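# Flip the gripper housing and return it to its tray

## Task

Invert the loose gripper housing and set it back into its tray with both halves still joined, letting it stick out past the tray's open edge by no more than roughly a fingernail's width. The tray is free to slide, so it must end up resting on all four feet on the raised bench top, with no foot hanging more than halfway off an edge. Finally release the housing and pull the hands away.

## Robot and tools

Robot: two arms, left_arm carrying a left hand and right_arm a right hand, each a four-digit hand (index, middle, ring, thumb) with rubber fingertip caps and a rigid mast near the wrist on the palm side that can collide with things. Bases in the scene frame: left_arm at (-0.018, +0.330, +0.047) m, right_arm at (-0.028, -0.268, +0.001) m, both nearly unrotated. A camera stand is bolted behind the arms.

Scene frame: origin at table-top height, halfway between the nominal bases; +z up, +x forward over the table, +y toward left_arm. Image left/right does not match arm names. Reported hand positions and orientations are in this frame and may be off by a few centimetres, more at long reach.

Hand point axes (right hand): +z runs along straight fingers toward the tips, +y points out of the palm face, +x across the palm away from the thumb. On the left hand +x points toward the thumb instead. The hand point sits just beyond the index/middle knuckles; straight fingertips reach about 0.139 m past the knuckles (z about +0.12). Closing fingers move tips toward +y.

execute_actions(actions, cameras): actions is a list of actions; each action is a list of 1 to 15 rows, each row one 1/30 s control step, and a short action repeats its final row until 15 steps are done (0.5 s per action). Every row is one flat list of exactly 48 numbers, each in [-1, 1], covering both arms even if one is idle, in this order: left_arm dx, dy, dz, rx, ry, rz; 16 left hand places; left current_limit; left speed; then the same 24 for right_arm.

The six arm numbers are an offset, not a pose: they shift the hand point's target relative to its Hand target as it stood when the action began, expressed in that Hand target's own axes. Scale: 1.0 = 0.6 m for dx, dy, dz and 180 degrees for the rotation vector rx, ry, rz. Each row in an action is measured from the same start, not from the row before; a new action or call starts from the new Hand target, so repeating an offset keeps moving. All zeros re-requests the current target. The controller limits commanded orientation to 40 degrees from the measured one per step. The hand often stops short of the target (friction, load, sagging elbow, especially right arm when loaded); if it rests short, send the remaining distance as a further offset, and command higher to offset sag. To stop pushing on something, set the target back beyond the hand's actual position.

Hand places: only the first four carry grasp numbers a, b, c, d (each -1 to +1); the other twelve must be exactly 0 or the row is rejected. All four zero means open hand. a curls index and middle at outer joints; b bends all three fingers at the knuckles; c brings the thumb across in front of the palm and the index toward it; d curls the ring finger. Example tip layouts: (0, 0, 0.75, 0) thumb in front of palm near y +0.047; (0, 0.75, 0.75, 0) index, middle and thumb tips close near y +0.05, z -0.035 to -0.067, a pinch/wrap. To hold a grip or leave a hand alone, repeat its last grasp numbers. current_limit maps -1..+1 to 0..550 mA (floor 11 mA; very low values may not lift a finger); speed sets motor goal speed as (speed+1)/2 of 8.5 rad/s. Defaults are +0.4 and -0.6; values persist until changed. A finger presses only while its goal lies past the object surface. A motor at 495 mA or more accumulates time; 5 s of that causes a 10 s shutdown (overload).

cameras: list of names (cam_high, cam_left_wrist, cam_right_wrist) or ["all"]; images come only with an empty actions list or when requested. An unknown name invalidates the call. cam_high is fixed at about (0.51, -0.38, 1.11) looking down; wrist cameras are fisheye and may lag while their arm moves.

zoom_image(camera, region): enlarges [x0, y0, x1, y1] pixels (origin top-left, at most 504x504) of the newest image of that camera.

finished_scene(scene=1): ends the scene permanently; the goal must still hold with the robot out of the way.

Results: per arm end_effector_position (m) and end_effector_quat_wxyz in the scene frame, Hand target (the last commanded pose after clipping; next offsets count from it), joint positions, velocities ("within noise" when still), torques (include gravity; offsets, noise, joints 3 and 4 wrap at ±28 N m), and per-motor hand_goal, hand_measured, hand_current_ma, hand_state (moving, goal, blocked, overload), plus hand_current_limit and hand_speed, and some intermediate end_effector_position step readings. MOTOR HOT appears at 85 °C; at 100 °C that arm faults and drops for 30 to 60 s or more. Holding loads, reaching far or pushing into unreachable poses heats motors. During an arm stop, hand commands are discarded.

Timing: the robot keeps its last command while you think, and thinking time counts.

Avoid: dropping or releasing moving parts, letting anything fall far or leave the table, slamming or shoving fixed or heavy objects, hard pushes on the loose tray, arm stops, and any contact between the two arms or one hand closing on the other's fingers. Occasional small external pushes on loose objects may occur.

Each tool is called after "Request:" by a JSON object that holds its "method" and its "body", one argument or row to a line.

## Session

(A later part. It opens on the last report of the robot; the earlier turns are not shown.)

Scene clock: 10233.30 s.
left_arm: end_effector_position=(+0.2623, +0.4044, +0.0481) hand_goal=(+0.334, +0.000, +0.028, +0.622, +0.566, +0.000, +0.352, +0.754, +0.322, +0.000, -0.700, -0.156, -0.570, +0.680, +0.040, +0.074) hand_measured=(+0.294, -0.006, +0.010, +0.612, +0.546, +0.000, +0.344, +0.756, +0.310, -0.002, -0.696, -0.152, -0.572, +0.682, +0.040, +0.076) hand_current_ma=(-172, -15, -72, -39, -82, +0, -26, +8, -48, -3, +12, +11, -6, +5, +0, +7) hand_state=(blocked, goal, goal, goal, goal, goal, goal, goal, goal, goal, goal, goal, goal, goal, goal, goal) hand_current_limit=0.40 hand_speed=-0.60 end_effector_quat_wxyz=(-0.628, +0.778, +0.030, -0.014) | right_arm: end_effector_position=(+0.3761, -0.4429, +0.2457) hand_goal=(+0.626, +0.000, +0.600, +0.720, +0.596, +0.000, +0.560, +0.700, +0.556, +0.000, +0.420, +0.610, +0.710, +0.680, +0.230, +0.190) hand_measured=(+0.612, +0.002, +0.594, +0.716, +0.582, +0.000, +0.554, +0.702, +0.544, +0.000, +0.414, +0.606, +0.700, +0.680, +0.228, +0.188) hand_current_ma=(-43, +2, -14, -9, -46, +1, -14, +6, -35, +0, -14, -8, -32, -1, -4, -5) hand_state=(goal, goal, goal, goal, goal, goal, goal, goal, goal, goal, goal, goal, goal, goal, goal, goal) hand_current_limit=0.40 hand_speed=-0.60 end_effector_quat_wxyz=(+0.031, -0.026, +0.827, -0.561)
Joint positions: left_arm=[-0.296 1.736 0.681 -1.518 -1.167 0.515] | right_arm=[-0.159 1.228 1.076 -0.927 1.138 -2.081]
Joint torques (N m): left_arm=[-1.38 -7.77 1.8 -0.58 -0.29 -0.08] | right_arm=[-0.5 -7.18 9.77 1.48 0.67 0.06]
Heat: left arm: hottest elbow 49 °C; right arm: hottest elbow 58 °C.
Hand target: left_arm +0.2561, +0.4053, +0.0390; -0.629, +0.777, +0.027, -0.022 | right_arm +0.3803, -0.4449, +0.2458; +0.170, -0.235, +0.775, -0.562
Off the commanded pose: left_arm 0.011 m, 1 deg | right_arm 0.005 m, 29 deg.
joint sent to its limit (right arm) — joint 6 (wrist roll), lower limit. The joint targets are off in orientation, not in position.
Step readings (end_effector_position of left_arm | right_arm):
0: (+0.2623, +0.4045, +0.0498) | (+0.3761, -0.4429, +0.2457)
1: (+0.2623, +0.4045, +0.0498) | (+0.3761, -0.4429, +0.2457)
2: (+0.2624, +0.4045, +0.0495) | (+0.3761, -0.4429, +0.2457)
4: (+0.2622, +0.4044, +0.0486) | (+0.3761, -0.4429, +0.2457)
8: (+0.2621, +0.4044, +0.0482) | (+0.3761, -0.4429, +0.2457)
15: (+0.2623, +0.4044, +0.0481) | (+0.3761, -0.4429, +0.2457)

Request:
{"method": "execute_actions", "body": {
  "actions": [
    [[0.0142,-0.018,-0.0038,0,0,0,0.25,0,0.76,0.8,0,0,0,0,0,0,0,0,0,0,0,0,0.4,-0.6,0,0,0,0,0,0,0,0.1,0,0.1,0,0,0,0,0,0,0,0,0,0,0,0,0.4,-0.6]]
  ],
  "cameras": ["cam_left_wrist"]
}}

Request:
{"method": "zoom_image", "body": {
  "camera": "cam_left_wrist",
  "region": [60, 100, 320, 300]
}}

Scene clock: 10252.87 s.
left_arm: end_effector_position=(+0.2620, +0.4045, +0.0483) hand_goal=(+0.590, +0.000, -0.142, +0.462, +0.848, +0.000, +0.180, +0.566, +0.606, +0.000, -0.700, -0.204, -0.556, +0.680, +0.040, +0.018) hand_measured=(+0.570, -0.004, -0.140, +0.464, +0.828, +0.000, +0.180, +0.568, +0.590, -0.002, -0.696, -0.200, -0.568, +0.680, +0.058, +0.040) hand_current_ma=(-82, -9, +6, +10, -87, +0, +2, +9, -65, -3, +12, +11, -49, +4, +97, +114) hand_state=(goal, goal, goal, goal, blocked, goal, goal, goal, goal, goal, goal, goal, goal, goal, goal, blocked) hand_current_limit=0.40 hand_speed=-0.60 end_effector_quat_wxyz=(-0.628, +0.778, +0.030, -0.015) | right_arm: end_effector_position=(+0.3761, -0.4429, +0.2457) hand_goal=(+0.626, +0.000, +0.600, +0.720, +0.596, +0.000, +0.560, +0.700, +0.556, +0.000, +0.420, +0.610, +0.710, +0.680, +0.230, +0.190) hand_measured=(+0.612, +0.002, +0.594, +0.716, +0.582, +0.000, +0.554, +0.702, +0.544, +0.000, +0.414, +0.606, +0.700, +0.680, +0.228, +0.188) hand_current_ma=(-43, +2, -14, -9, -46, +1, -14, +6, -35, +0, -14, -8, -32, -1, -4, -5) hand_state=(goal, goal, goal, goal, goal, goal, goal, goal, goal, goal, goal, goal, goal, goal, goal, goal) hand_current_limit=0.40 hand_speed=-0.60 end_effector_quat_wxyz=(+0.031, -0.026, +0.827, -0.561)
Joint positions: left_arm=[-0.296 1.736 0.681 -1.52 -1.167 0.515] | right_arm=[-0.159 1.228 1.076 -0.927 1.138 -2.081]
Joint torques (N m): left_arm=[-0.38 -9.23 3.96 -1.87 -0.65 0.12] | right_arm=[-0.97 -7.53 9.74 1.48 0.68 0.07]
Heat: left arm: hottest elbow 48 °C; right arm: hottest elbow 58 °C.
Hand target: left_arm +0.2646, +0.4059, +0.0501; -0.629, +0.777, +0.027, -0.022 | right_arm +0.3803, -0.4449, +0.2458; +0.170, -0.235, +0.775, -0.562
Off the commanded pose: left_arm 0.003 m, 1 deg | right_arm 0.005 m, 29 deg.
joint sent to its limit (right arm) — joint 6 (wrist roll), lower limit. The joint targets are off in orientation, not in position.
Step readings (end_effector_position of left_arm | right_arm):
0: (+0.2623, +0.4044, +0.0481) | (+0.3761, -0.4429, +0.2457)
1: (+0.2623, +0.4044, +0.0481) | (+0.3761, -0.4429, +0.2457)
2: (+0.2623, +0.4044, +0.0481) | (+0.3761, -0.4429, +0.2457)
4: (+0.2623, +0.4044, +0.0481) | (+0.3761, -0.4429, +0.2457)
8: (+0.2622, +0.4044, +0.0482) | (+0.3761, -0.4429, +0.2457)
15: (+0.2621, +0.4045, +0.0482) | (+0.3761, -0.4429, +0.2457)
camera_calibration:
cam_left_wrist: T_world_to_cam=[[-0.763993, 0.0395208, 0.644013, 0.115687], [0.489191, -0.615352, 0.618089, 0.038843], [0.420722, 0.787261, 0.450791, -0.327821], [0, 0, 0, 1]] pos_world=[0.207303, 0.27741, 0.0492665]
Images, in order (width x height): cam_left_wrist 616x616.

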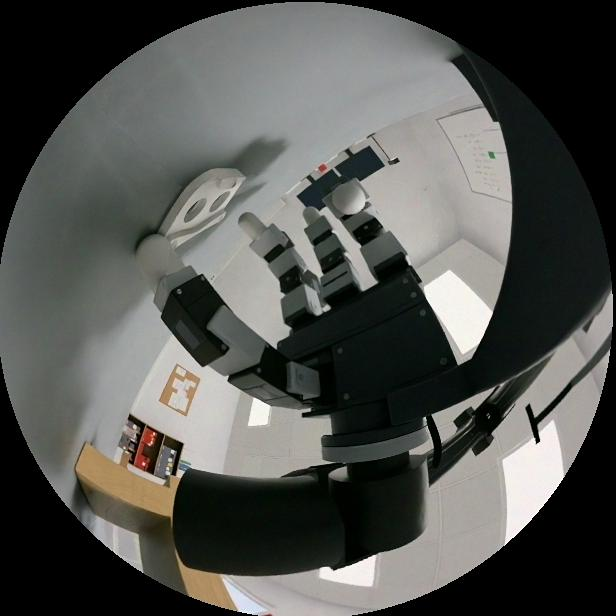

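Scaled by 1.938 from the camera's 616x616 image, which has a finer 880x880 frame.

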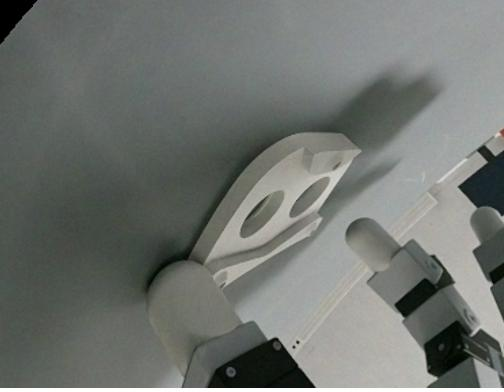

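Request:
{"method": "execute_actions", "body": {
  "actions": [
    [[0,-0.003,0,0,0,0,0.25,0.1,0.76,0.8,0,0,0,0,0,0,0,0,0,0,0,0,0.4,-0.6,0,0,0,0,0,0,0,0.1,0,0.1,0,0,0,0,0,0,0,0,0,0,0,0,0.4,-0.6]],
    [[0,0,0,0,0,0,0.25,0.15,0.76,0.8,0,0,0,0,0,0,0,0,0,0,0,0,0.4,-0.6,0,0,0,0,0,0,0,0.1,0,0.1,0,0,0,0,0,0,0,0,0,0,0,0,0.4,-0.6]]
  ],
  "cameras": ["cam_left_wrist"]
}}

Request:
{"method": "zoom_image", "body": {
  "camera": "cam_left_wrist",
  "region": [60, 100, 320, 300]
}}

Scene clock: 10262.17 s.
left_arm: end_effector_position=(+0.2616, +0.4048, +0.0488) hand_goal=(+0.386, +0.000, -0.098, +0.492, +0.586, +0.000, +0.150, +0.566, +0.380, +0.000, -0.700, -0.174, -0.556, +0.680, +0.040, +0.048) hand_measured=(+0.382, -0.002, -0.102, +0.490, +0.580, +0.000, +0.152, +0.568, +0.378, -0.002, -0.696, -0.176, -0.564, +0.680, +0.058, +0.050) hand_current_ma=(-17, -8, -13, -9, -23, +0, +3, +9, -9, -3, +12, -7, -29, +4, +92, +8) hand_state=(goal, goal, goal, goal, goal, goal, goal, goal, goal, goal, goal, goal, goal, goal, goal, goal) hand_current_limit=0.40 hand_speed=-0.60 end_effector_quat_wxyz=(-0.629, +0.777, +0.028, -0.016) | right_arm: end_effector_position=(+0.3761, -0.4429, +0.2457) hand_goal=(+0.626, +0.000, +0.600, +0.720, +0.596, +0.000, +0.560, +0.700, +0.556, +0.000, +0.420, +0.610, +0.710, +0.680, +0.230, +0.190) hand_measured=(+0.612, +0.002, +0.594, +0.716, +0.582, +0.000, +0.554, +0.702, +0.544, +0.000, +0.414, +0.606, +0.700, +0.680, +0.228, +0.188) hand_current_ma=(-43, +2, -14, -9, -46, +1, -14, +6, -35, +0, -14, -8, -32, -1, -4, -5) hand_state=(goal, goal, goal, goal, goal, goal, goal, goal, goal, goal, goal, goal, goal, goal, goal, goal) hand_current_limit=0.40 hand_speed=-0.60 end_effector_quat_wxyz=(+0.031, -0.026, +0.827, -0.561)
Joint positions: left_arm=[-0.296 1.736 0.681 -1.524 -1.168 0.515] | right_arm=[-0.159 1.228 1.076 -0.927 1.138 -2.081]
Joint torques (N m): left_arm=[-0.32 -9.41 4.01 -1.89 -0.64 0.18] | right_arm=[-0.79 -7.59 9.81 1.63 0.68 0.08]
Heat: left arm: hottest elbow 47 °C; right arm: hottest elbow 58 °C.
Hand target: left_arm +0.2646, +0.4064, +0.0518; -0.629, +0.777, +0.027, -0.022 | right_arm +0.3803, -0.4449, +0.2458; +0.170, -0.235, +0.775, -0.562
Off the commanded pose: left_arm 0.005 m, 1 deg | right_arm 0.005 m, 29 deg.
joint sent to its limit (right arm) — joint 6 (wrist roll), lower limit. The joint targets are off in orientation, not in position.
Step readings (end_effector_position of left_arm | right_arm):
0: (+0.2620, +0.4045, +0.0483) | (+0.3761, -0.4429, +0.2457)
1: (+0.2620, +0.4045, +0.0483) | (+0.3761, -0.4429, +0.2457)
2: (+0.2620, +0.4046, +0.0484) | (+0.3761, -0.4429, +0.2457)
4: (+0.2618, +0.4046, +0.0486) | (+0.3761, -0.4429, +0.2457)
8: (+0.2618, +0.4047, +0.0486) | (+0.3761, -0.4429, +0.2457)
15: (+0.2618, +0.4047, +0.0486) | (+0.3761, -0.4429, +0.2457)
16: (+0.2618, +0.4047, +0.0486) | (+0.3761, -0.4429, +0.2457)
17: (+0.2617, +0.4047, +0.0487) | (+0.3761, -0.4429, +0.2457)
19: (+0.2616, +0.4048, +0.0488) | (+0.3761, -0.4429, +0.2457)
23: (+0.2616, +0.4048, +0.0488) | (+0.3761, -0.4429, +0.2457)
30: (+0.2616, +0.4048, +0.0488) | (+0.3761, -0.4429, +0.2457)
camera_calibration:
cam_left_wrist: T_world_to_cam=[[-0.761525, 0.0389258, 0.646966, 0.114471], [0.490985, -0.61697, 0.615046, 0.039252], [0.4231, 0.786023, 0.450726, -0.328299], [0, 0, 0, 1]] pos_world=[0.206804, 0.277812, 0.0497721]
Images, in order (width x height): cam_left_wrist 616x616.

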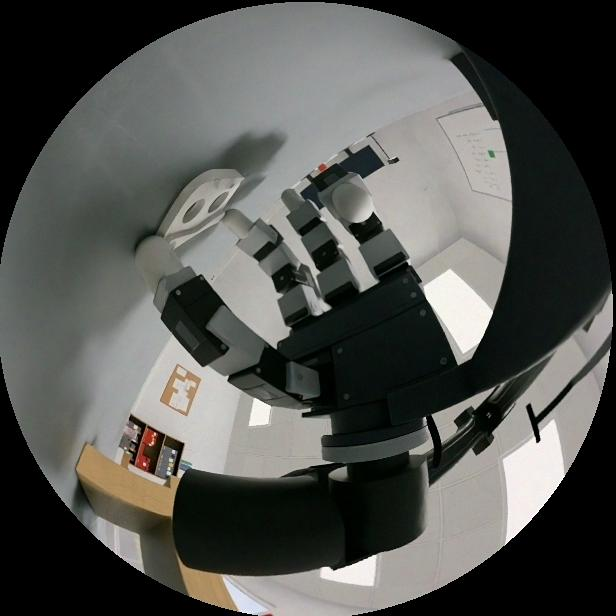

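Scaled by 1.938 from the camera's 616x616 image, which has a finer 880x880 frame.

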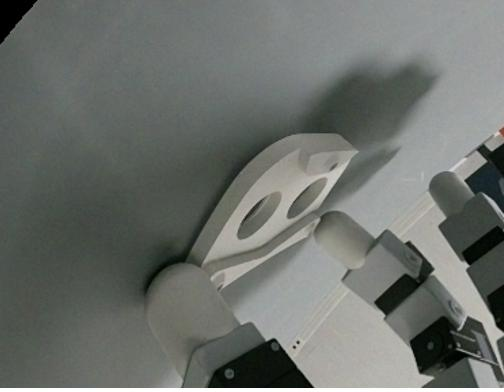

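Request:
{"method": "execute_actions", "body": {
  "actions": [
    [[0,0,0,0,0,0,0.25,0.19,0.76,0.8,0,0,0,0,0,0,0,0,0,0,0,0,0.4,-0.6,0,0,0,0,0,0,0,0.1,0,0.1,0,0,0,0,0,0,0,0,0,0,0,0,0.4,-0.6]]
  ],
  "cameras": ["cam_left_wrist","cam_high"]
}}

Request:
{"method": "zoom_image", "body": {
  "camera": "cam_left_wrist",
  "region": [60, 100, 320, 300]
}}

Request:
{"method": "zoom_image", "body": {
  "camera": "cam_high",
  "region": [250, 90, 400, 200]
}}

Scene clock: 10269.03 s.
left_arm: end_effector_position=(+0.2614, +0.4050, +0.0489) hand_goal=(+0.332, +0.000, -0.086, +0.500, +0.516, +0.000, +0.142, +0.566, +0.320, +0.000, -0.700, -0.166, -0.556, +0.680, +0.040, +0.056) hand_measured=(+0.336, -0.002, -0.086, +0.498, +0.510, +0.000, +0.144, +0.568, +0.318, -0.002, -0.696, -0.168, -0.564, +0.680, +0.056, +0.058) hand_current_ma=(+13, -8, +1, -4, -21, +0, +4, +9, -8, -3, +12, -7, -26, +4, +80, +6) hand_state=(goal, goal, goal, goal, goal, goal, goal, goal, goal, goal, goal, goal, goal, goal, goal, goal) hand_current_limit=0.40 hand_speed=-0.60 end_effector_quat_wxyz=(-0.629, +0.777, +0.028, -0.016) | right_arm: end_effector_position=(+0.3761, -0.4429, +0.2457) hand_goal=(+0.626, +0.000, +0.600, +0.720, +0.596, +0.000, +0.560, +0.700, +0.556, +0.000, +0.420, +0.610, +0.710, +0.680, +0.230, +0.190) hand_measured=(+0.612, +0.002, +0.594, +0.716, +0.582, +0.000, +0.554, +0.702, +0.544, +0.000, +0.414, +0.606, +0.700, +0.680, +0.228, +0.188) hand_current_ma=(-43, +2, -14, -9, -46, +1, -14, +6, -35, +0, -14, -8, -32, -1, -4, -5) hand_state=(goal, goal, goal, goal, goal, goal, goal, goal, goal, goal, goal, goal, goal, goal, goal, goal) hand_current_limit=0.40 hand_speed=-0.60 end_effector_quat_wxyz=(+0.031, -0.026, +0.827, -0.561)
Joint positions: left_arm=[-0.295 1.736 0.681 -1.525 -1.169 0.515] | right_arm=[-0.159 1.228 1.076 -0.927 1.138 -2.081]
Joint torques (N m): left_arm=[-0.44 -9.41 3.77 -1.73 -0.6 0.13] | right_arm=[-0.91 -7.59 9.73 1.57 0.66 0.08]
Heat: left arm: hottest elbow 47 °C; right arm: hottest elbow 58 °C.
Hand target: left_arm +0.2646, +0.4063, +0.0518; -0.629, +0.777, +0.027, -0.022 | right_arm +0.3803, -0.4449, +0.2458; +0.170, -0.235, +0.775, -0.562
Off the commanded pose: left_arm 0.004 m, 1 deg | right_arm 0.005 m, 29 deg.
joint sent to its limit (right arm) — joint 6 (wrist roll), lower limit. The joint targets are off in orientation, not in position.
Step readings (end_effector_position of left_arm | right_arm):
0: (+0.2616, +0.4048, +0.0488) | (+0.3761, -0.4429, +0.2457)
1: (+0.2616, +0.4048, +0.0488) | (+0.3761, -0.4429, +0.2457)
2: (+0.2616, +0.4049, +0.0488) | (+0.3761, -0.4429, +0.2457)
4: (+0.2615, +0.4050, +0.0489) | (+0.3761, -0.4429, +0.2457)
8: (+0.2614, +0.4050, +0.0489) | (+0.3761, -0.4429, +0.2457)
15: (+0.2614, +0.4050, +0.0489) | (+0.3761, -0.4429, +0.2457)
camera_calibration:
cam_left_wrist: T_world_to_cam=[[-0.760841, 0.0385618, 0.647792, 0.114164], [0.491646, -0.617294, 0.614192, 0.0394073], [0.423562, 0.785787, 0.450704, -0.328446], [0, 0, 0, 1]] pos_world=[0.206603, 0.278012, 0.0498736]
Images, in order (width x height): cam_high 672x504, cam_left_wrist 616x616.

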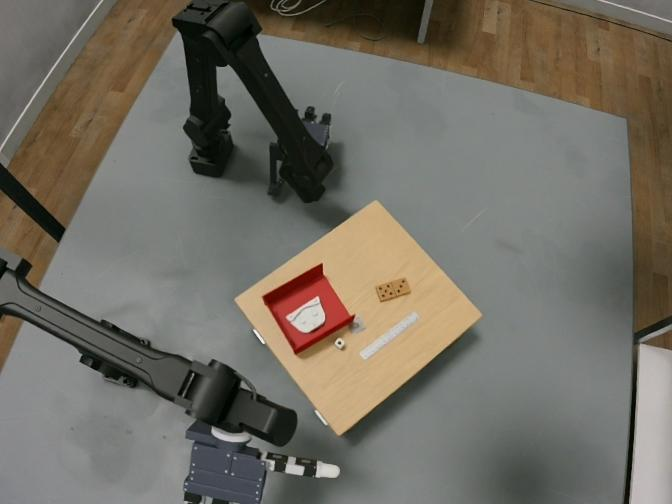

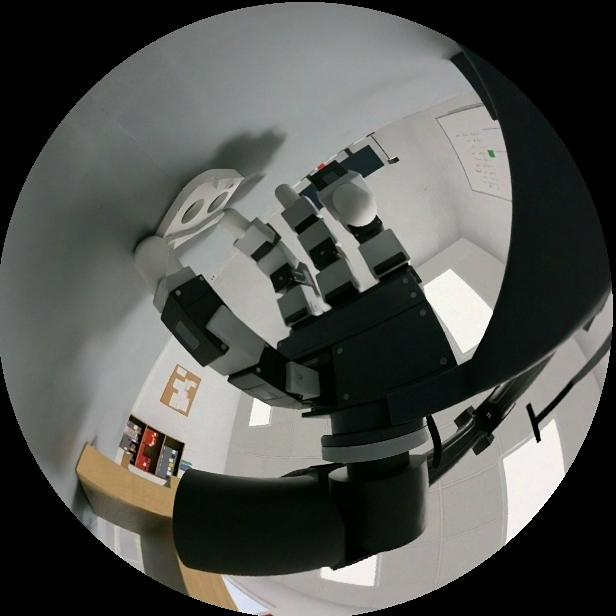

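Scaled by 1.938 from the camera's 616x616 image, which has a finer 880x880 frame.

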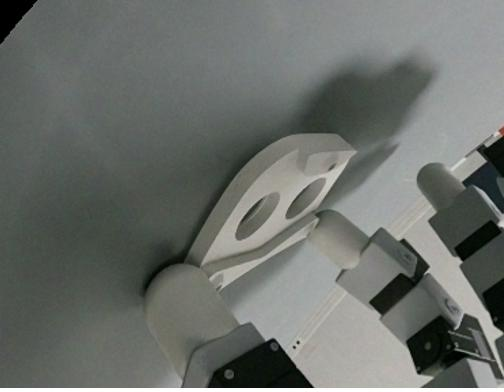

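Scaled by 3.360 from the camera's 672x504 image, which has a finer 960x720 frame.

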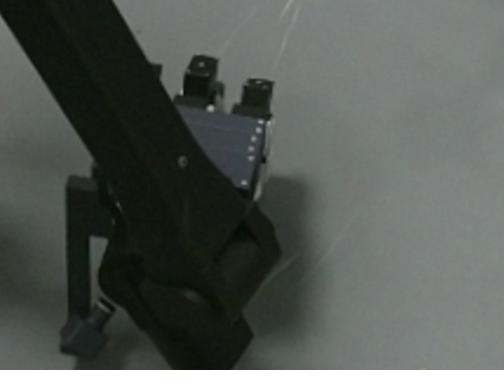

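Request:
{"method": "execute_actions", "body": {
  "actions": [
    [[-0.001,0.0028,-0.013,0,0,0,0.12,0,0.76,0.8,0,0,0,0,0,0,0,0,0,0,0,0,0.4,-0.6,0,0,0,0,0,0,0,0.1,0,0.1,0,0,0,0,0,0,0,0,0,0,0,0,0.4,-0.6]],
    [[0.0399,0.0006,-0.0027,0,0,0,0.12,0,0.76,0.8,0,0,0,0,0,0,0,0,0,0,0,0,0.4,-0.6,0,0,0,0,0,0,0,0.1,0,0.1,0,0,0,0,0,0,0,0,0,0,0,0,0.4,-0.6]],
    [[0.0035,-0.0104,0.0488,0,0,0,0.12,0,0.76,0.8,0,0,0,0,0,0,0,0,0,0,0,0,0.4,-0.6,0,0,0,0,0,0,0,0.1,0,0.1,0,0,0,0,0,0,0,0,0,0,0,0,0.4,-0.6]]
  ],
  "cameras": ["cam_left_wrist"]
}}

Request:
{"method": "zoom_image", "body": {
  "camera": "cam_left_wrist",
  "region": [60, 100, 320, 300]
}}

Scene clock: 10290.00 s.
left_arm: end_effector_position=(+0.2895, +0.4273, +0.0495) hand_goal=(+0.576, +0.000, -0.026, +0.586, +0.880, +0.000, +0.388, +0.754, +0.592, +0.000, -0.700, -0.192, -0.570, +0.680, +0.040, +0.038) hand_measured=(+0.556, -0.002, -0.030, +0.584, +0.860, +0.000, +0.380, +0.750, +0.576, -0.002, -0.696, -0.188, -0.568, +0.680, +0.042, +0.040) hand_current_ma=(-81, -7, -15, -10, -87, +0, -30, -12, -62, -3, +12, +11, +4, +3, +6, +6) hand_state=(goal, goal, goal, goal, blocked, goal, goal, goal, goal, goal, goal, goal, goal, goal, goal, goal) hand_current_limit=0.40 hand_speed=-0.60 end_effector_quat_wxyz=(-0.631, +0.775, +0.030, -0.021) | right_arm: end_effector_position=(+0.3761, -0.4429, +0.2457) hand_goal=(+0.626, +0.000, +0.600, +0.720, +0.596, +0.000, +0.560, +0.700, +0.556, +0.000, +0.420, +0.610, +0.710, +0.680, +0.230, +0.190) hand_measured=(+0.612, +0.002, +0.594, +0.716, +0.582, +0.000, +0.554, +0.702, +0.544, +0.000, +0.414, +0.606, +0.700, +0.680, +0.228, +0.188) hand_current_ma=(-43, +2, -14, -9, -46, +1, -14, +6, -35, +0, -14, -8, -32, -1, -4, -5) hand_state=(goal, goal, goal, goal, goal, goal, goal, goal, goal, goal, goal, goal, goal, goal, goal, goal) hand_current_limit=0.40 hand_speed=-0.60 end_effector_quat_wxyz=(+0.031, -0.026, +0.827, -0.561)
Joint positions: left_arm=[-0.198 1.748 0.738 -1.449 -1.242 0.651] | right_arm=[-0.159 1.228 1.076 -0.927 1.138 -2.081]
Joint torques (N m): left_arm=[-0.21 -11.81 2.84 -0.73 -0.74 0.22] | right_arm=[-1.08 -7.77 9.8 1.51 0.65 0.08]
Heat: left arm: hottest elbow 47 °C; right arm: hottest elbow 58 °C.
Hand target: left_arm +0.2885, +0.4284, +0.0518; -0.629, +0.777, +0.027, -0.022 | right_arm +0.3803, -0.4449, +0.2458; +0.170, -0.235, +0.775, -0.562
Off the commanded pose: left_arm 0.003 m, 0 deg | right_arm 0.005 m, 29 deg.
joint sent to its limit (right arm) — joint 6 (wrist roll), lower limit. The joint targets are off in orientation, not in position.
Step readings (end_effector_position of left_arm | right_arm):
0: (+0.2614, +0.4050, +0.0489) | (+0.3761, -0.4429, +0.2457)
1: (+0.2614, +0.4050, +0.0489) | (+0.3761, -0.4429, +0.2457)
2: (+0.2610, +0.4049, +0.0489) | (+0.3761, -0.4429, +0.2457)
4: (+0.2588, +0.4047, +0.0489) | (+0.3761, -0.4429, +0.2457)
8: (+0.2566, +0.4036, +0.0498) | (+0.3761, -0.4429, +0.2457)
15: (+0.2562, +0.4026, +0.0501) | (+0.3761, -0.4429, +0.2457)
16: (+0.2566, +0.4025, +0.0502) | (+0.3761, -0.4429, +0.2457)
17: (+0.2577, +0.4022, +0.0504) | (+0.3761, -0.4429, +0.2457)
19: (+0.2637, +0.4008, +0.0513) | (+0.3761, -0.4429, +0.2457)
23: (+0.2814, +0.3976, +0.0528) | (+0.3761, -0.4429, +0.2457)
30: (+0.2858, +0.3969, +0.0527) | (+0.3761, -0.4429, +0.2457)
31: (+0.2860, +0.3972, +0.0528) | (+0.3761, -0.4429, +0.2457)
32: (+0.2873, +0.3990, +0.0537) | (+0.3761, -0.4429, +0.2457)
34: (+0.2908, +0.4060, +0.0544) | (+0.3761, -0.4429, +0.2457)
38: (+0.2914, +0.4227, +0.0521) | (+0.3761, -0.4429, +0.2457)
45: (+0.2897, +0.4279, +0.0500) | (+0.3761, -0.4429, +0.2457)
camera_calibration:
cam_left_wrist: T_world_to_cam=[[-0.757618, 0.0285668, 0.652073, 0.13742], [0.500507, -0.615812, 0.608497, 0.0360702], [0.418937, 0.787375, 0.452252, -0.357413], [0, 0, 0, 1]] pos_world=[0.235792, 0.299705, 0.0500839]
Images, in order (width x height): cam_left_wrist 616x616.

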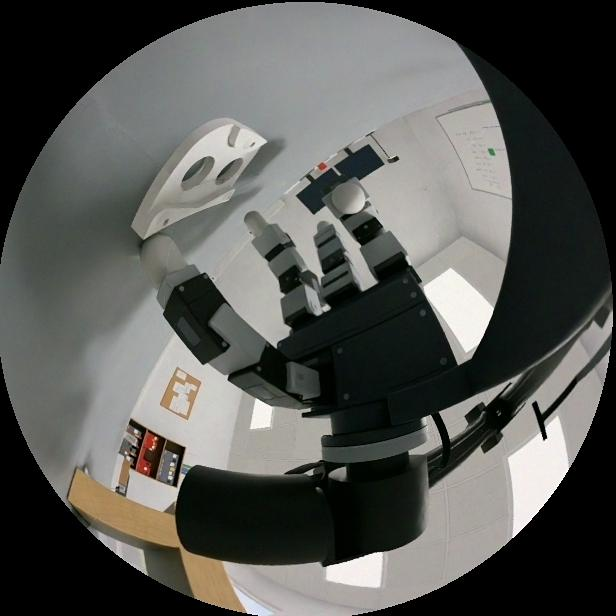

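Scaled by 1.938 from the camera's 616x616 image, which has a finer 880x880 frame.

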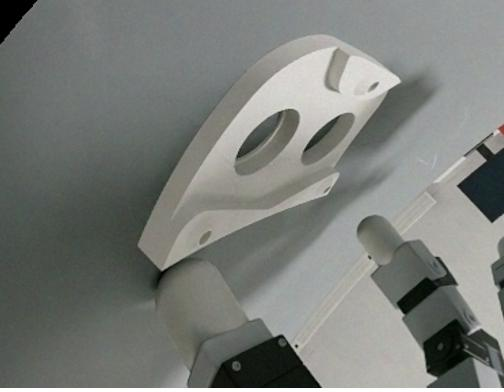

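Request:
{"method": "execute_actions", "body": {
  "actions": [
    [[-0.0266,-0.0004,0.0018,0,0,0,0.12,0,0.76,0.8,0,0,0,0,0,0,0,0,0,0,0,0,0.4,-0.6,0,0,0,0,0,0,0,0.1,0,0.1,0,0,0,0,0,0,0,0,0,0,0,0,0.4,-0.6]],
    [[-0.0266,-0.0004,0.0018,0,0,0,0.12,0,0.76,0.8,0,0,0,0,0,0,0,0,0,0,0,0,0.4,-0.6,0,0,0,0,0,0,0,0.1,0,0.1,0,0,0,0,0,0,0,0,0,0,0,0,0.4,-0.6]]
  ],
  "cameras": ["cam_left_wrist"]
}}

Request:
{"method": "zoom_image", "body": {
  "camera": "cam_left_wrist",
  "region": [60, 100, 320, 300]
}}

Scene clock: 10307.07 s.
left_arm: end_effector_position=(+0.2539, +0.4309, +0.0492) hand_goal=(+0.576, +0.000, -0.026, +0.586, +0.880, +0.000, +0.388, +0.754, +0.592, +0.000, -0.700, -0.192, -0.570, +0.680, +0.040, +0.038) hand_measured=(+0.556, -0.002, -0.030, +0.584, +0.860, +0.000, +0.380, +0.750, +0.576, -0.002, -0.696, -0.188, -0.566, +0.680, +0.042, +0.040) hand_current_ma=(-81, -7, -15, -10, -87, +0, -30, -12, -62, -3, +12, +11, +13, +3, +6, +6) hand_state=(goal, goal, goal, goal, blocked, goal, goal, goal, goal, goal, goal, goal, goal, goal, goal, goal) hand_current_limit=0.40 hand_speed=-0.60 end_effector_quat_wxyz=(-0.630, +0.775, +0.021, -0.033) | right_arm: end_effector_position=(+0.3761, -0.4429, +0.2457) hand_goal=(+0.626, +0.000, +0.600, +0.720, +0.596, +0.000, +0.560, +0.700, +0.556, +0.000, +0.420, +0.610, +0.710, +0.680, +0.230, +0.190) hand_measured=(+0.612, +0.002, +0.594, +0.716, +0.582, +0.000, +0.554, +0.702, +0.544, +0.000, +0.414, +0.606, +0.700, +0.680, +0.228, +0.188) hand_current_ma=(-43, +2, -14, -9, -46, +1, -14, +6, -35, +0, -14, -8, -32, -1, -4, -5) hand_state=(goal, goal, goal, goal, goal, goal, goal, goal, goal, goal, goal, goal, goal, goal, goal, goal) hand_current_limit=0.40 hand_speed=-0.60 end_effector_quat_wxyz=(+0.031, -0.026, +0.827, -0.561)
Joint positions: left_arm=[-0.206 1.698 0.649 -1.439 -1.231 0.651] | right_arm=[-0.159 1.228 1.076 -0.927 1.138 -2.081]
Joint torques (N m): left_arm=[-1.61 -9.99 2.76 -0.88 -0.56 -0.13] | right_arm=[-0.73 -7.36 9.76 1.62 0.68 0.08]
Heat: left arm: hottest elbow 46 °C; right arm: hottest elbow 58 °C.
Hand target: left_arm +0.2566, +0.4283, +0.0518; -0.629, +0.777, +0.027, -0.022 | right_arm +0.3803, -0.4449, +0.2458; +0.170, -0.235, +0.775, -0.562
Off the commanded pose: left_arm 0.005 m, 2 deg | right_arm 0.005 m, 29 deg.
joint sent to its limit (right arm) — joint 6 (wrist roll), lower limit. The joint targets are off in orientation, not in position.
Step readings (end_effector_position of left_arm | right_arm):
0: (+0.2895, +0.4273, +0.0495) | (+0.3761, -0.4429, +0.2457)
1: (+0.2893, +0.4274, +0.0495) | (+0.3761, -0.4429, +0.2457)
2: (+0.2884, +0.4275, +0.0494) | (+0.3761, -0.4429, +0.2457)
4: (+0.2844, +0.4283, +0.0494) | (+0.3761, -0.4429, +0.2457)
8: (+0.2734, +0.4301, +0.0495) | (+0.3761, -0.4429, +0.2457)
15: (+0.2715, +0.4304, +0.0495) | (+0.3761, -0.4429, +0.2457)
16: (+0.2712, +0.4305, +0.0493) | (+0.3761, -0.4429, +0.2457)
17: (+0.2704, +0.4305, +0.0492) | (+0.3761, -0.4429, +0.2457)
19: (+0.2661, +0.4307, +0.0492) | (+0.3761, -0.4429, +0.2457)
23: (+0.2557, +0.4311, +0.0492) | (+0.3761, -0.4429, +0.2457)
30: (+0.2539, +0.4309, +0.0492) | (+0.3761, -0.4429, +0.2457)
camera_calibration:
cam_left_wrist: T_world_to_cam=[[-0.738086, 0.0290119, 0.674083, 0.104313], [0.518977, -0.614018, 0.59468, 0.0515477], [0.431151, 0.788759, 0.438141, -0.348241], [0, 0, 0, 1]] pos_world=[0.200385, 0.303303, 0.0516086]
Images, in order (width x height): cam_left_wrist 616x616.

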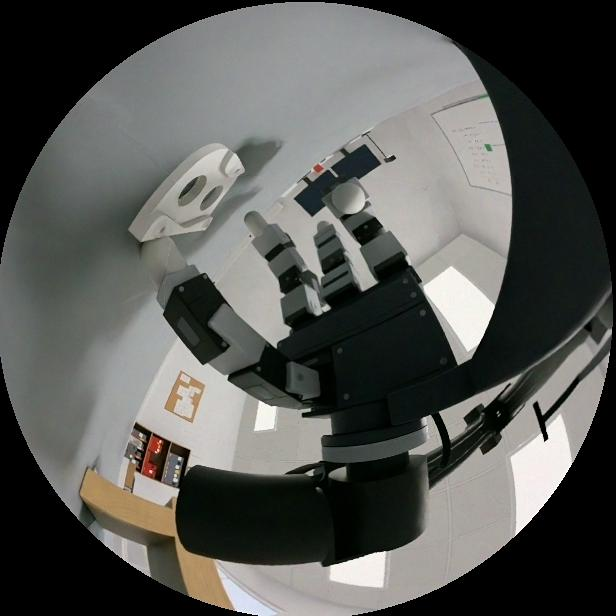

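Scaled by 1.938 from the camera's 616x616 image, which has a finer 880x880 frame.

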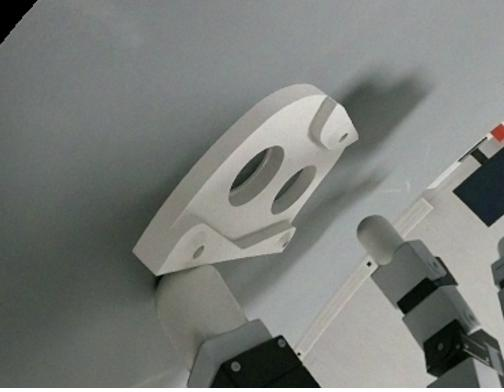

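Request:
{"method": "execute_actions", "body": {
  "actions": [
    [[0.0166,0.0003,-0.0011,0,0,0,0,0,0.76,0.8,0,0,0,0,0,0,0,0,0,0,0,0,0.4,-0.6,0,0,0,0,0,0,0,0.1,0,0.1,0,0,0,0,0,0,0,0,0,0,0,0,0.4,-0.6]],
    [[0.09,-0.11,0.06,0,0,0,0,0,0.76,0.8,0,0,0,0,0,0,0,0,0,0,0,0,0.4,-0.6,0,0,0,0,0,0,0,0.1,0,0.1,0,0,0,0,0,0,0,0,0,0,0,0,0.4,-0.6]],
    [[0.06,0,0.06,0,0,0,0,0,0.76,0.8,0,0,0,0,0,0,0,0,0,0,0,0,0.4,-0.6,0,0,0,0,0,0,0,0.1,0,0.1,0,0,0,0,0,0,0,0,0,0,0,0,0.4,-0.6]]
  ],
  "cameras": ["cam_high","cam_left_wrist"]
}}

Request:
{"method": "zoom_image", "body": {
  "camera": "cam_high",
  "region": [260, 120, 370, 200]
}}

Scene clock: 10323.50 s.
left_arm: end_effector_position=(+0.3469, +0.5160, +0.0949) hand_goal=(+0.564, +0.000, +0.082, +0.700, +0.910, +0.000, +0.580, +0.928, +0.580, +0.000, -0.700, -0.180, -0.582, +0.680, +0.040, +0.056) hand_measured=(+0.554, -0.002, +0.076, +0.696, +0.890, +0.000, +0.572, +0.924, +0.574, -0.002, -0.696, -0.182, -0.580, +0.680, +0.040, +0.054) hand_current_ma=(-38, -7, -18, -11, -80, +0, -31, -13, -24, -3, +11, -7, +3, +3, -1, -6) hand_state=(goal, goal, goal, goal, goal, goal, goal, goal, goal, goal, goal, goal, goal, goal, goal, goal) hand_current_limit=0.40 hand_speed=-0.60 end_effector_quat_wxyz=(-0.645, +0.761, +0.041, -0.048) | right_arm: end_effector_position=(+0.3761, -0.4429, +0.2457) hand_goal=(+0.626, +0.000, +0.600, +0.720, +0.596, +0.000, +0.560, +0.700, +0.556, +0.000, +0.420, +0.610, +0.710, +0.680, +0.230, +0.190) hand_measured=(+0.612, +0.002, +0.594, +0.716, +0.582, +0.000, +0.554, +0.702, +0.544, +0.000, +0.414, +0.606, +0.700, +0.680, +0.228, +0.188) hand_current_ma=(-43, +2, -14, -9, -46, +1, -14, +6, -35, +0, -14, -8, -32, -1, -4, -5) hand_state=(goal, goal, goal, goal, goal, goal, goal, goal, goal, goal, goal, goal, goal, goal, goal, goal) hand_current_limit=0.40 hand_speed=-0.60 end_effector_quat_wxyz=(+0.031, -0.026, +0.827, -0.561)
Joint positions: left_arm=[0.065 1.648 0.857 -1.082 -1.4 1.285] | right_arm=[-0.159 1.228 1.076 -0.927 1.138 -2.081]
Joint torques (N m): left_arm=[-0.5 -13.22 6.31 0.13 -0.98 0.26] | right_arm=[-0.97 -7.47 9.76 1.58 0.67 0.08]
Heat: left arm: hottest elbow 46 °C; right arm: hottest elbow 58 °C.
Hand target: left_arm +0.3505, +0.5186, +0.1013; -0.629, +0.777, +0.027, -0.022 | right_arm +0.3803, -0.4449, +0.2458; +0.170, -0.235, +0.775, -0.562
Off the commanded pose: left_arm 0.008 m, 4 deg | right_arm 0.005 m, 29 deg.
joint sent to its limit (right arm) — joint 6 (wrist roll), lower limit. The joint targets are off in orientation, not in position.
Step readings (end_effector_position of left_arm | right_arm):
0: (+0.2539, +0.4309, +0.0492) | (+0.3761, -0.4429, +0.2457)
1: (+0.2539, +0.4309, +0.0492) | (+0.3761, -0.4429, +0.2457)
2: (+0.2539, +0.4309, +0.0492) | (+0.3761, -0.4429, +0.2457)
4: (+0.2539, +0.4309, +0.0492) | (+0.3761, -0.4429, +0.2457)
8: (+0.2540, +0.4310, +0.0492) | (+0.3761, -0.4429, +0.2457)
15: (+0.2547, +0.4308, +0.0494) | (+0.3761, -0.4429, +0.2457)
16: (+0.2559, +0.4313, +0.0500) | (+0.3761, -0.4429, +0.2457)
17: (+0.2587, +0.4346, +0.0525) | (+0.3761, -0.4429, +0.2457)
19: (+0.2712, +0.4455, +0.0633) | (+0.3761, -0.4429, +0.2457)
23: (+0.3009, +0.4722, +0.0938) | (+0.3761, -0.4429, +0.2457)
30: (+0.3123, +0.4811, +0.1066) | (+0.3761, -0.4429, +0.2457)
31: (+0.3129, +0.4810, +0.1056) | (+0.3761, -0.4429, +0.2457)
32: (+0.3141, +0.4834, +0.1058) | (+0.3761, -0.4429, +0.2457)
34: (+0.3203, +0.4907, +0.1064) | (+0.3761, -0.4429, +0.2457)
38: (+0.3355, +0.5100, +0.1047) | (+0.3761, -0.4429, +0.2457)
45: (+0.3438, +0.5173, +0.0988) | (+0.3761, -0.4429, +0.2457)
camera_calibration:
cam_left_wrist: T_world_to_cam=[[-0.739091, -0.035783, 0.672654, 0.173625], [0.548383, -0.611866, 0.569997, 0.0193188], [0.391178, 0.790152, 0.471847, -0.465518], [0, 0, 0, 1]] pos_world=[0.299831, 0.385864, 0.0918522]
Images, in order (width x height): cam_high 672x504, cam_left_wrist 616x616.

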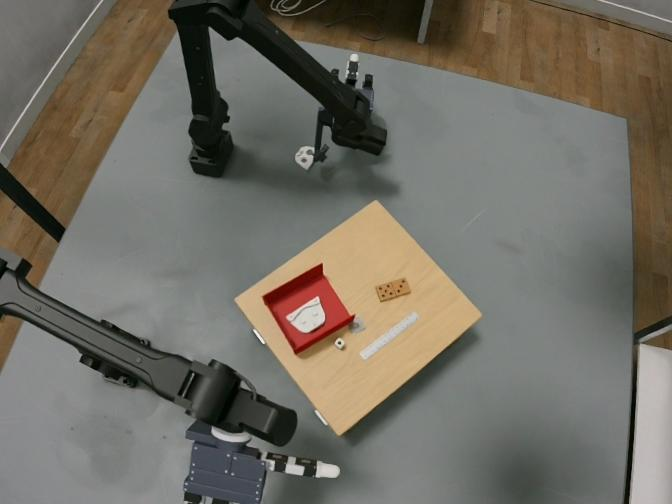

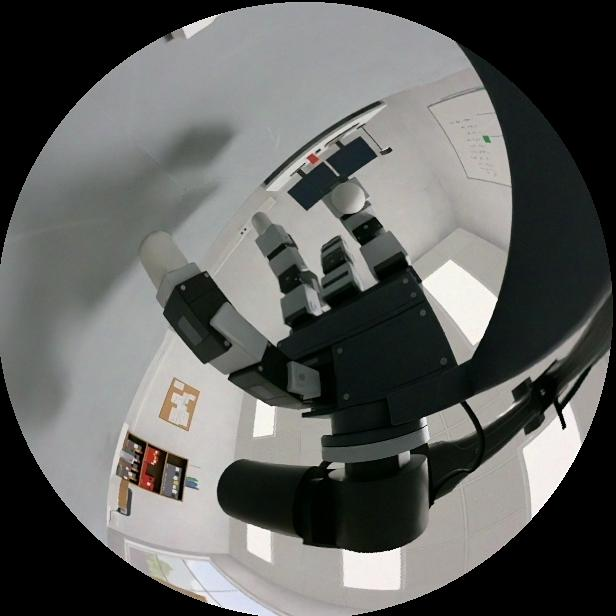

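Scaled by 4.582 from the camera's 672x504 image, which has a finer 960x720 frame.

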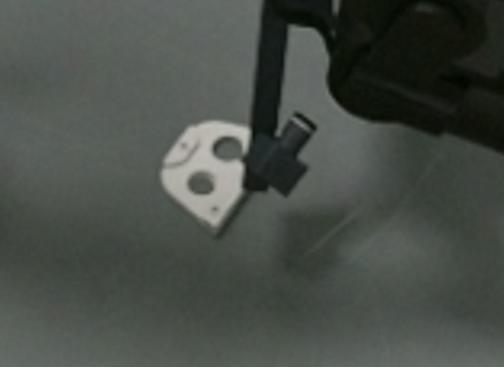

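Request:
{"method": "execute_actions", "body": {
  "actions": [
    [[-0.089,0.0162,-0.0757,0,0.0598,0.0127,0.25,0.05,0.76,0.8,0,0,0,0,0,0,0,0,0,0,0,0,0.4,-0.6,0,0,0,0,0,0,0,0.1,0,0.1,0,0,0,0,0,0,0,0,0,0,0,0,0.4,-0.6]],
    [[-0.0735,0.0213,-0.0897,0,0,0,0.25,0.05,0.76,0.8,0,0,0,0,0,0,0,0,0,0,0,0,0.4,-0.6,0,0,0,0,0,0,0,0.1,0,0.1,0,0,0,0,0,0,0,0,0,0,0,0,0.4,-0.6]],
    [[0,0,0,0,0,0,0.25,0.05,0.76,0.8,0,0,0,0,0,0,0,0,0,0,0,0,0.4,-0.6,0,0,0,0,0,0,0,0.1,0,0.1,0,0,0,0,0,0,0,0,0,0,0,0,0.4,-0.6]]
  ],
  "cameras": ["cam_left_wrist"]
}}

Request:
{"method": "zoom_image", "body": {
  "camera": "cam_left_wrist",
  "region": [40, 80, 340, 300]
}}

Scene clock: 10355.70 s.
left_arm: end_effector_position=(+0.2355, +0.4248, +0.0948) hand_goal=(+0.522, +0.000, -0.128, +0.472, +0.760, +0.000, +0.170, +0.566, +0.530, +0.000, -0.700, -0.194, -0.556, +0.680, +0.040, +0.028) hand_measured=(+0.514, -0.002, -0.126, +0.474, +0.752, +0.000, +0.170, +0.568, +0.526, -0.002, -0.696, -0.190, -0.556, +0.680, +0.040, +0.030) hand_current_ma=(-28, -4, +5, +10, -31, +0, +1, +9, -18, -3, +11, +11, +1, +3, -1, +10) hand_state=(goal, goal, goal, goal, goal, goal, goal, goal, goal, goal, goal, goal, goal, goal, goal, goal) hand_current_limit=0.40 hand_speed=-0.60 end_effector_quat_wxyz=(-0.628, +0.776, -0.056, +0.029) | right_arm: end_effector_position=(+0.3761, -0.4429, +0.2457) hand_goal=(+0.626, +0.000, +0.600, +0.720, +0.596, +0.000, +0.560, +0.700, +0.556, +0.000, +0.420, +0.610, +0.710, +0.680, +0.230, +0.190) hand_measured=(+0.612, +0.002, +0.594, +0.716, +0.582, +0.000, +0.554, +0.702, +0.544, +0.000, +0.414, +0.606, +0.700, +0.680, +0.228, +0.188) hand_current_ma=(-43, +2, -14, -9, -46, +1, -14, +6, -35, +0, -14, -8, -32, -1, -4, -5) hand_state=(goal, goal, goal, goal, goal, goal, goal, goal, goal, goal, goal, goal, goal, goal, goal, goal) hand_current_limit=0.40 hand_speed=-0.60 end_effector_quat_wxyz=(+0.031, -0.026, +0.827, -0.561)
Joint positions: left_arm=[-0.251 1.335 0.507 -1.247 -1.328 1.078] | right_arm=[-0.159 1.228 1.076 -0.927 1.138 -2.081]
Joint torques (N m): left_arm=[-2.02 -4.78 7.79 -1.1 -0.87 -0.19] | right_arm=[-1.14 -7.53 9.8 1.54 0.65 0.09]
Heat: left arm: hottest elbow 47 °C; right arm: hottest elbow 58 °C.
Hand target: left_arm +0.2499, +0.4191, +0.1000; -0.628, +0.776, -0.047, +0.039 | right_arm +0.3803, -0.4449, +0.2458; +0.170, -0.235, +0.775, -0.562
Off the commanded pose: left_arm 0.016 m, 1 deg | right_arm 0.005 m, 29 deg.
joint sent to its limit (right arm) — joint 6 (wrist roll), lower limit. The joint targets are off in orientation, not in position.
Step readings (end_effector_position of left_arm | right_arm):
0: (+0.3469, +0.5160, +0.0948) | (+0.3761, -0.4429, +0.2457)
1: (+0.3463, +0.5159, +0.0947) | (+0.3761, -0.4429, +0.2457)
2: (+0.3448, +0.5149, +0.0945) | (+0.3761, -0.4429, +0.2457)
4: (+0.3330, +0.5073, +0.0934) | (+0.3761, -0.4429, +0.2457)
8: (+0.3030, +0.4832, +0.0902) | (+0.3761, -0.4429, +0.2457)
15: (+0.3028, +0.4708, +0.0995) | (+0.3761, -0.4429, +0.2457)
16: (+0.3028, +0.4701, +0.1001) | (+0.3761, -0.4429, +0.2457)
17: (+0.3010, +0.4670, +0.0997) | (+0.3761, -0.4429, +0.2457)
19: (+0.2885, +0.4573, +0.0969) | (+0.3761, -0.4429, +0.2457)
23: (+0.2567, +0.4360, +0.0894) | (+0.3761, -0.4429, +0.2457)
30: (+0.2412, +0.4251, +0.0928) | (+0.3761, -0.4429, +0.2457)
31: (+0.2396, +0.4250, +0.0931) | (+0.3761, -0.4429, +0.2457)
32: (+0.2383, +0.4250, +0.0935) | (+0.3761, -0.4429, +0.2457)
34: (+0.2358, +0.4251, +0.0941) | (+0.3761, -0.4429, +0.2457)
38: (+0.2319, +0.4255, +0.0932) | (+0.3761, -0.4429, +0.2457)
45: (+0.2331, +0.4250, +0.0936) | (+0.3761, -0.4429, +0.2457)
camera_calibration:
cam_left_wrist: T_world_to_cam=[[-0.71743, 0.179336, 0.673151, -0.00844707], [0.388111, -0.699543, 0.600008, 0.0968299], [0.578502, 0.691721, 0.432271, -0.348419], [0, 0, 0, 1]] pos_world=[0.15792, 0.31026, 0.098199]
Images, in order (width x height): cam_left_wrist 616x616.

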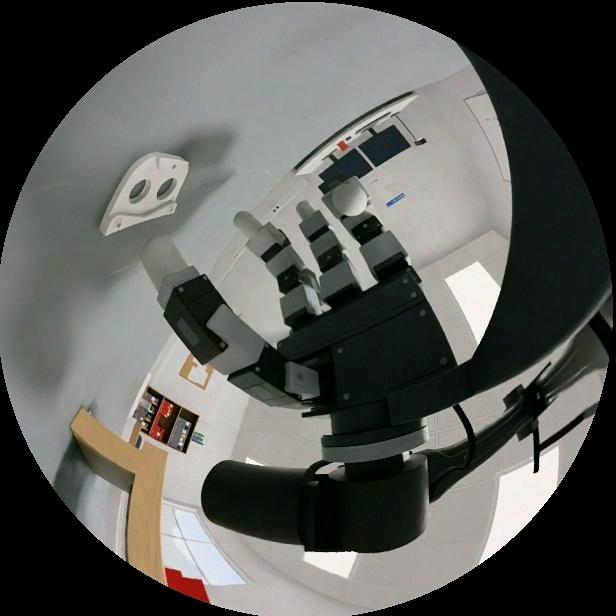

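Scaled by 1.680 from the camera's 616x616 image, which has a finer 880x880 frame.

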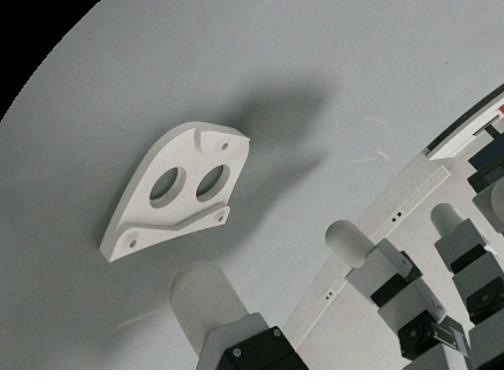

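Request:
{"method": "execute_actions", "body": {
  "actions": [
    [[0.0117,0.0633,0.0063,0,0,0,0.25,0.05,0.76,0.8,0,0,0,0,0,0,0,0,0,0,0,0,0.4,-0.6,0,0,0,0,0,0,0,0.1,0,0.1,0,0,0,0,0,0,0,0,0,0,0,0,0.4,-0.6]]
  ],
  "cameras": ["cam_left_wrist"]
}}

Request:
{"method": "zoom_image", "body": {
  "camera": "cam_left_wrist",
  "region": [60, 100, 320, 300]
}}

Scene clock: 10360.33 s.
left_arm: end_effector_position=(+0.2416, +0.4184, +0.0610) hand_goal=(+0.522, +0.000, -0.128, +0.472, +0.760, +0.000, +0.170, +0.566, +0.530, +0.000, -0.700, -0.194, -0.556, +0.680, +0.040, +0.028) hand_measured=(+0.514, -0.002, -0.126, +0.474, +0.752, +0.000, +0.170, +0.568, +0.526, -0.002, -0.696, -0.190, -0.556, +0.680, +0.040, +0.030) hand_current_ma=(-28, -4, +5, +10, -31, +0, +1, +9, -18, -3, +11, +11, +1, +3, -1, +10) hand_state=(goal, goal, goal, goal, goal, goal, goal, goal, goal, goal, goal, goal, goal, goal, goal, goal) hand_current_limit=0.40 hand_speed=-0.60 end_effector_quat_wxyz=(-0.629, +0.775, -0.058, +0.024) | right_arm: end_effector_position=(+0.3761, -0.4429, +0.2457) hand_goal=(+0.626, +0.000, +0.600, +0.720, +0.596, +0.000, +0.560, +0.700, +0.556, +0.000, +0.420, +0.610, +0.710, +0.680, +0.230, +0.190) hand_measured=(+0.612, +0.002, +0.594, +0.716, +0.582, +0.000, +0.554, +0.702, +0.544, +0.000, +0.414, +0.606, +0.700, +0.680, +0.228, +0.188) hand_current_ma=(-43, +2, -14, -9, -46, +1, -14, +6, -35, +0, -14, -8, -32, -1, -4, -5) hand_state=(goal, goal, goal, goal, goal, goal, goal, goal, goal, goal, goal, goal, goal, goal, goal, goal) hand_current_limit=0.40 hand_speed=-0.60 end_effector_quat_wxyz=(+0.031, -0.026, +0.827, -0.561)
Joint positions: left_arm=[-0.272 1.497 0.513 -1.19 -1.316 0.988] | right_arm=[-0.159 1.228 1.076 -0.927 1.138 -2.081]
Joint torques (N m): left_arm=[-1.26 -5.54 5.98 -0.28 -0.99 -0.14] | right_arm=[-0.85 -7.71 9.78 1.59 0.64 0.07]
Heat: left arm: hottest elbow 48 °C; right arm: hottest elbow 58 °C.
Hand target: left_arm +0.2563, +0.4141, +0.0620; -0.628, +0.776, -0.047, +0.038 | right_arm +0.3803, -0.4449, +0.2458; +0.170, -0.235, +0.775, -0.562
Off the commanded pose: left_arm 0.015 m, 2 deg | right_arm 0.005 m, 29 deg.
joint sent to its limit (right arm) — joint 6 (wrist roll), lower limit. The joint targets are off in orientation, not in position.
Step readings (end_effector_position of left_arm | right_arm):
0: (+0.2356, +0.4248, +0.0948) | (+0.3761, -0.4429, +0.2457)
1: (+0.2356, +0.4247, +0.0946) | (+0.3761, -0.4429, +0.2457)
2: (+0.2357, +0.4244, +0.0932) | (+0.3761, -0.4429, +0.2457)
4: (+0.2370, +0.4223, +0.0862) | (+0.3761, -0.4429, +0.2457)
8: (+0.2366, +0.4194, +0.0669) | (+0.3761, -0.4429, +0.2457)
15: (+0.2380, +0.4192, +0.0600) | (+0.3761, -0.4429, +0.2457)
camera_calibration:
cam_left_wrist: T_world_to_cam=[[-0.71094, 0.173959, 0.681398, 0.0199698], [0.396463, -0.70113, 0.592649, 0.109369], [0.580845, 0.691487, 0.429493, -0.333269], [0, 0, 0, 1]] pos_world=[0.164414, 0.303659, 0.064712]
Images, in order (width x height): cam_left_wrist 616x616.

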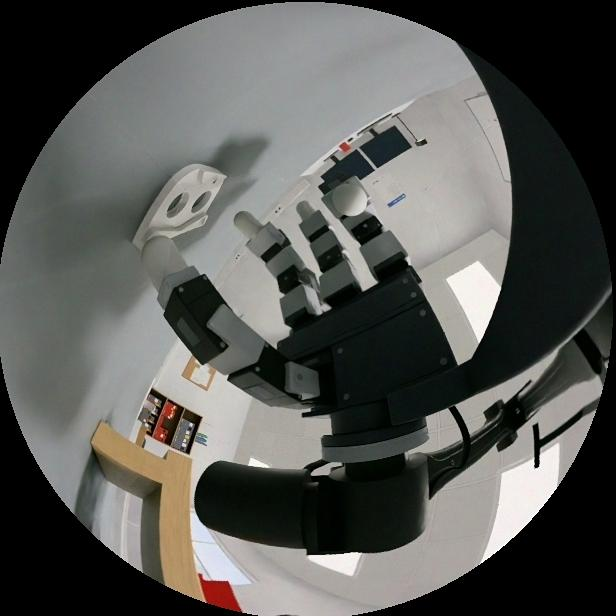

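Scaled by 1.938 from the camera's 616x616 image, which has a finer 880x880 frame.

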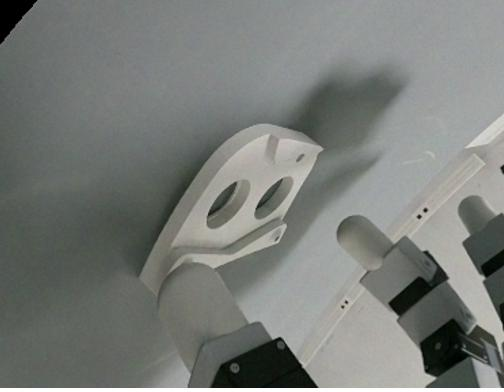

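Request:
{"method": "execute_actions", "body": {
  "actions": [
    [[0.0087,0.0198,0.0027,0,0,0,0.25,0.08,0.76,0.8,0,0,0,0,0,0,0,0,0,0,0,0,0.4,-0.6,0,0,0,0,0,0,0,0.1,0,0.1,0,0,0,0,0,0,0,0,0,0,0,0,0.4,-0.6]],
    [[0,0,0,0,0,0,0.25,0.14,0.76,0.8,0,0,0,0,0,0,0,0,0,0,0,0,0.4,-0.6,0,0,0,0,0,0,0,0.1,0,0.1,0,0,0,0,0,0,0,0,0,0,0,0,0.4,-0.6]]
  ],
  "cameras": ["cam_left_wrist"]
}}

Request:
{"method": "zoom_image", "body": {
  "camera": "cam_left_wrist",
  "region": [60, 100, 320, 300]
}}

Scene clock: 10373.07 s.
left_arm: end_effector_position=(+0.2528, +0.4160, +0.0567) hand_goal=(+0.400, +0.000, -0.100, +0.490, +0.602, +0.000, +0.152, +0.566, +0.396, +0.000, -0.700, -0.176, -0.556, +0.680, +0.040, +0.046) hand_measured=(+0.396, -0.002, -0.104, +0.488, +0.596, +0.000, +0.152, +0.568, +0.394, -0.002, -0.696, -0.178, -0.612, +0.668, +0.036, +0.030) hand_current_ma=(-18, -4, -13, -9, -23, +0, +3, +9, -10, -3, +11, -7, -242, -58, -15, -87) hand_state=(goal, goal, goal, goal, goal, goal, goal, goal, goal, goal, goal, goal, blocked, goal, goal, goal) hand_current_limit=0.40 hand_speed=-0.60 end_effector_quat_wxyz=(-0.630, +0.774, -0.054, +0.033) | right_arm: end_effector_position=(+0.3761, -0.4429, +0.2457) hand_goal=(+0.626, +0.000, +0.600, +0.720, +0.596, +0.000, +0.560, +0.700, +0.556, +0.000, +0.420, +0.610, +0.710, +0.680, +0.230, +0.190) hand_measured=(+0.612, +0.002, +0.594, +0.716, +0.582, +0.000, +0.554, +0.702, +0.544, +0.000, +0.414, +0.606, +0.700, +0.680, +0.228, +0.188) hand_current_ma=(-43, +2, -14, -9, -46, +1, -14, +6, -35, +0, -14, -8, -32, -1, -4, -5) hand_state=(goal, goal, goal, goal, goal, goal, goal, goal, goal, goal, goal, goal, goal, goal, goal, goal) hand_current_limit=0.40 hand_speed=-0.60 end_effector_quat_wxyz=(+0.031, -0.026, +0.827, -0.561)
Joint positions: left_arm=[-0.274 1.532 0.531 -1.164 -1.323 0.98] | right_arm=[-0.159 1.228 1.076 -0.927 1.138 -2.081]
Joint torques (N m): left_arm=[-1.61 -4.6 5.12 0.21 -0.61 -0.11] | right_arm=[-1.03 -7.71 9.73 1.63 0.68 0.06]
Heat: left arm: hottest elbow 48 °C; right arm: hottest elbow 58 °C.
Hand target: left_arm +0.2614, +0.4125, +0.0501; -0.628, +0.776, -0.047, +0.039 | right_arm +0.3803, -0.4449, +0.2458; +0.170, -0.235, +0.775, -0.562
Off the commanded pose: left_arm 0.011 m, 1 deg | right_arm 0.005 m, 29 deg.
joint sent to its limit (right arm) — joint 6 (wrist roll), lower limit. The joint targets are off in orientation, not in position.
Step readings (end_effector_position of left_arm | right_arm):
0: (+0.2417, +0.4184, +0.0610) | (+0.3761, -0.4429, +0.2457)
1: (+0.2418, +0.4184, +0.0610) | (+0.3761, -0.4429, +0.2457)
2: (+0.2423, +0.4183, +0.0604) | (+0.3761, -0.4429, +0.2457)
4: (+0.2435, +0.4180, +0.0577) | (+0.3761, -0.4429, +0.2457)
8: (+0.2506, +0.4163, +0.0568) | (+0.3761, -0.4429, +0.2457)
15: (+0.2525, +0.4159, +0.0567) | (+0.3761, -0.4429, +0.2457)
16: (+0.2526, +0.4159, +0.0566) | (+0.3761, -0.4429, +0.2457)
17: (+0.2527, +0.4160, +0.0568) | (+0.3761, -0.4429, +0.2457)
19: (+0.2527, +0.4160, +0.0567) | (+0.3761, -0.4429, +0.2457)
23: (+0.2528, +0.4160, +0.0567) | (+0.3761, -0.4429, +0.2457)
30: (+0.2528, +0.4160, +0.0567) | (+0.3761, -0.4429, +0.2457)
camera_calibration:
cam_left_wrist: T_world_to_cam=[[-0.723476, 0.175423, 0.66769, 0.0346866], [0.381999, -0.703887, 0.598849, 0.110205], [0.57503, 0.688309, 0.442234, -0.334116], [0, 0, 0, 1]] pos_world=[0.175123, 0.301462, 0.0586012]
Images, in order (width x height): cam_left_wrist 616x616.

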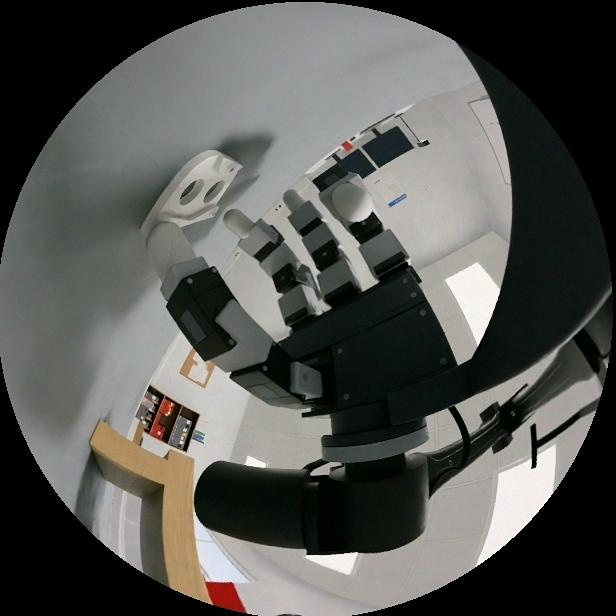

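Scaled by 1.938 from the camera's 616x616 image, which has a finer 880x880 frame.

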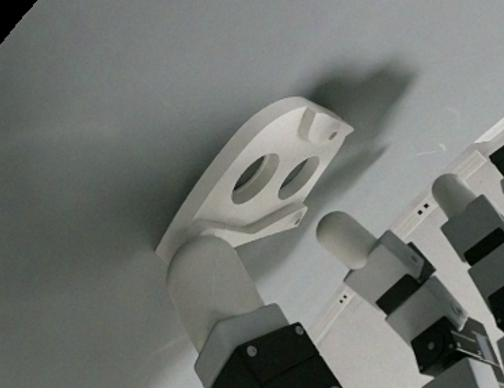

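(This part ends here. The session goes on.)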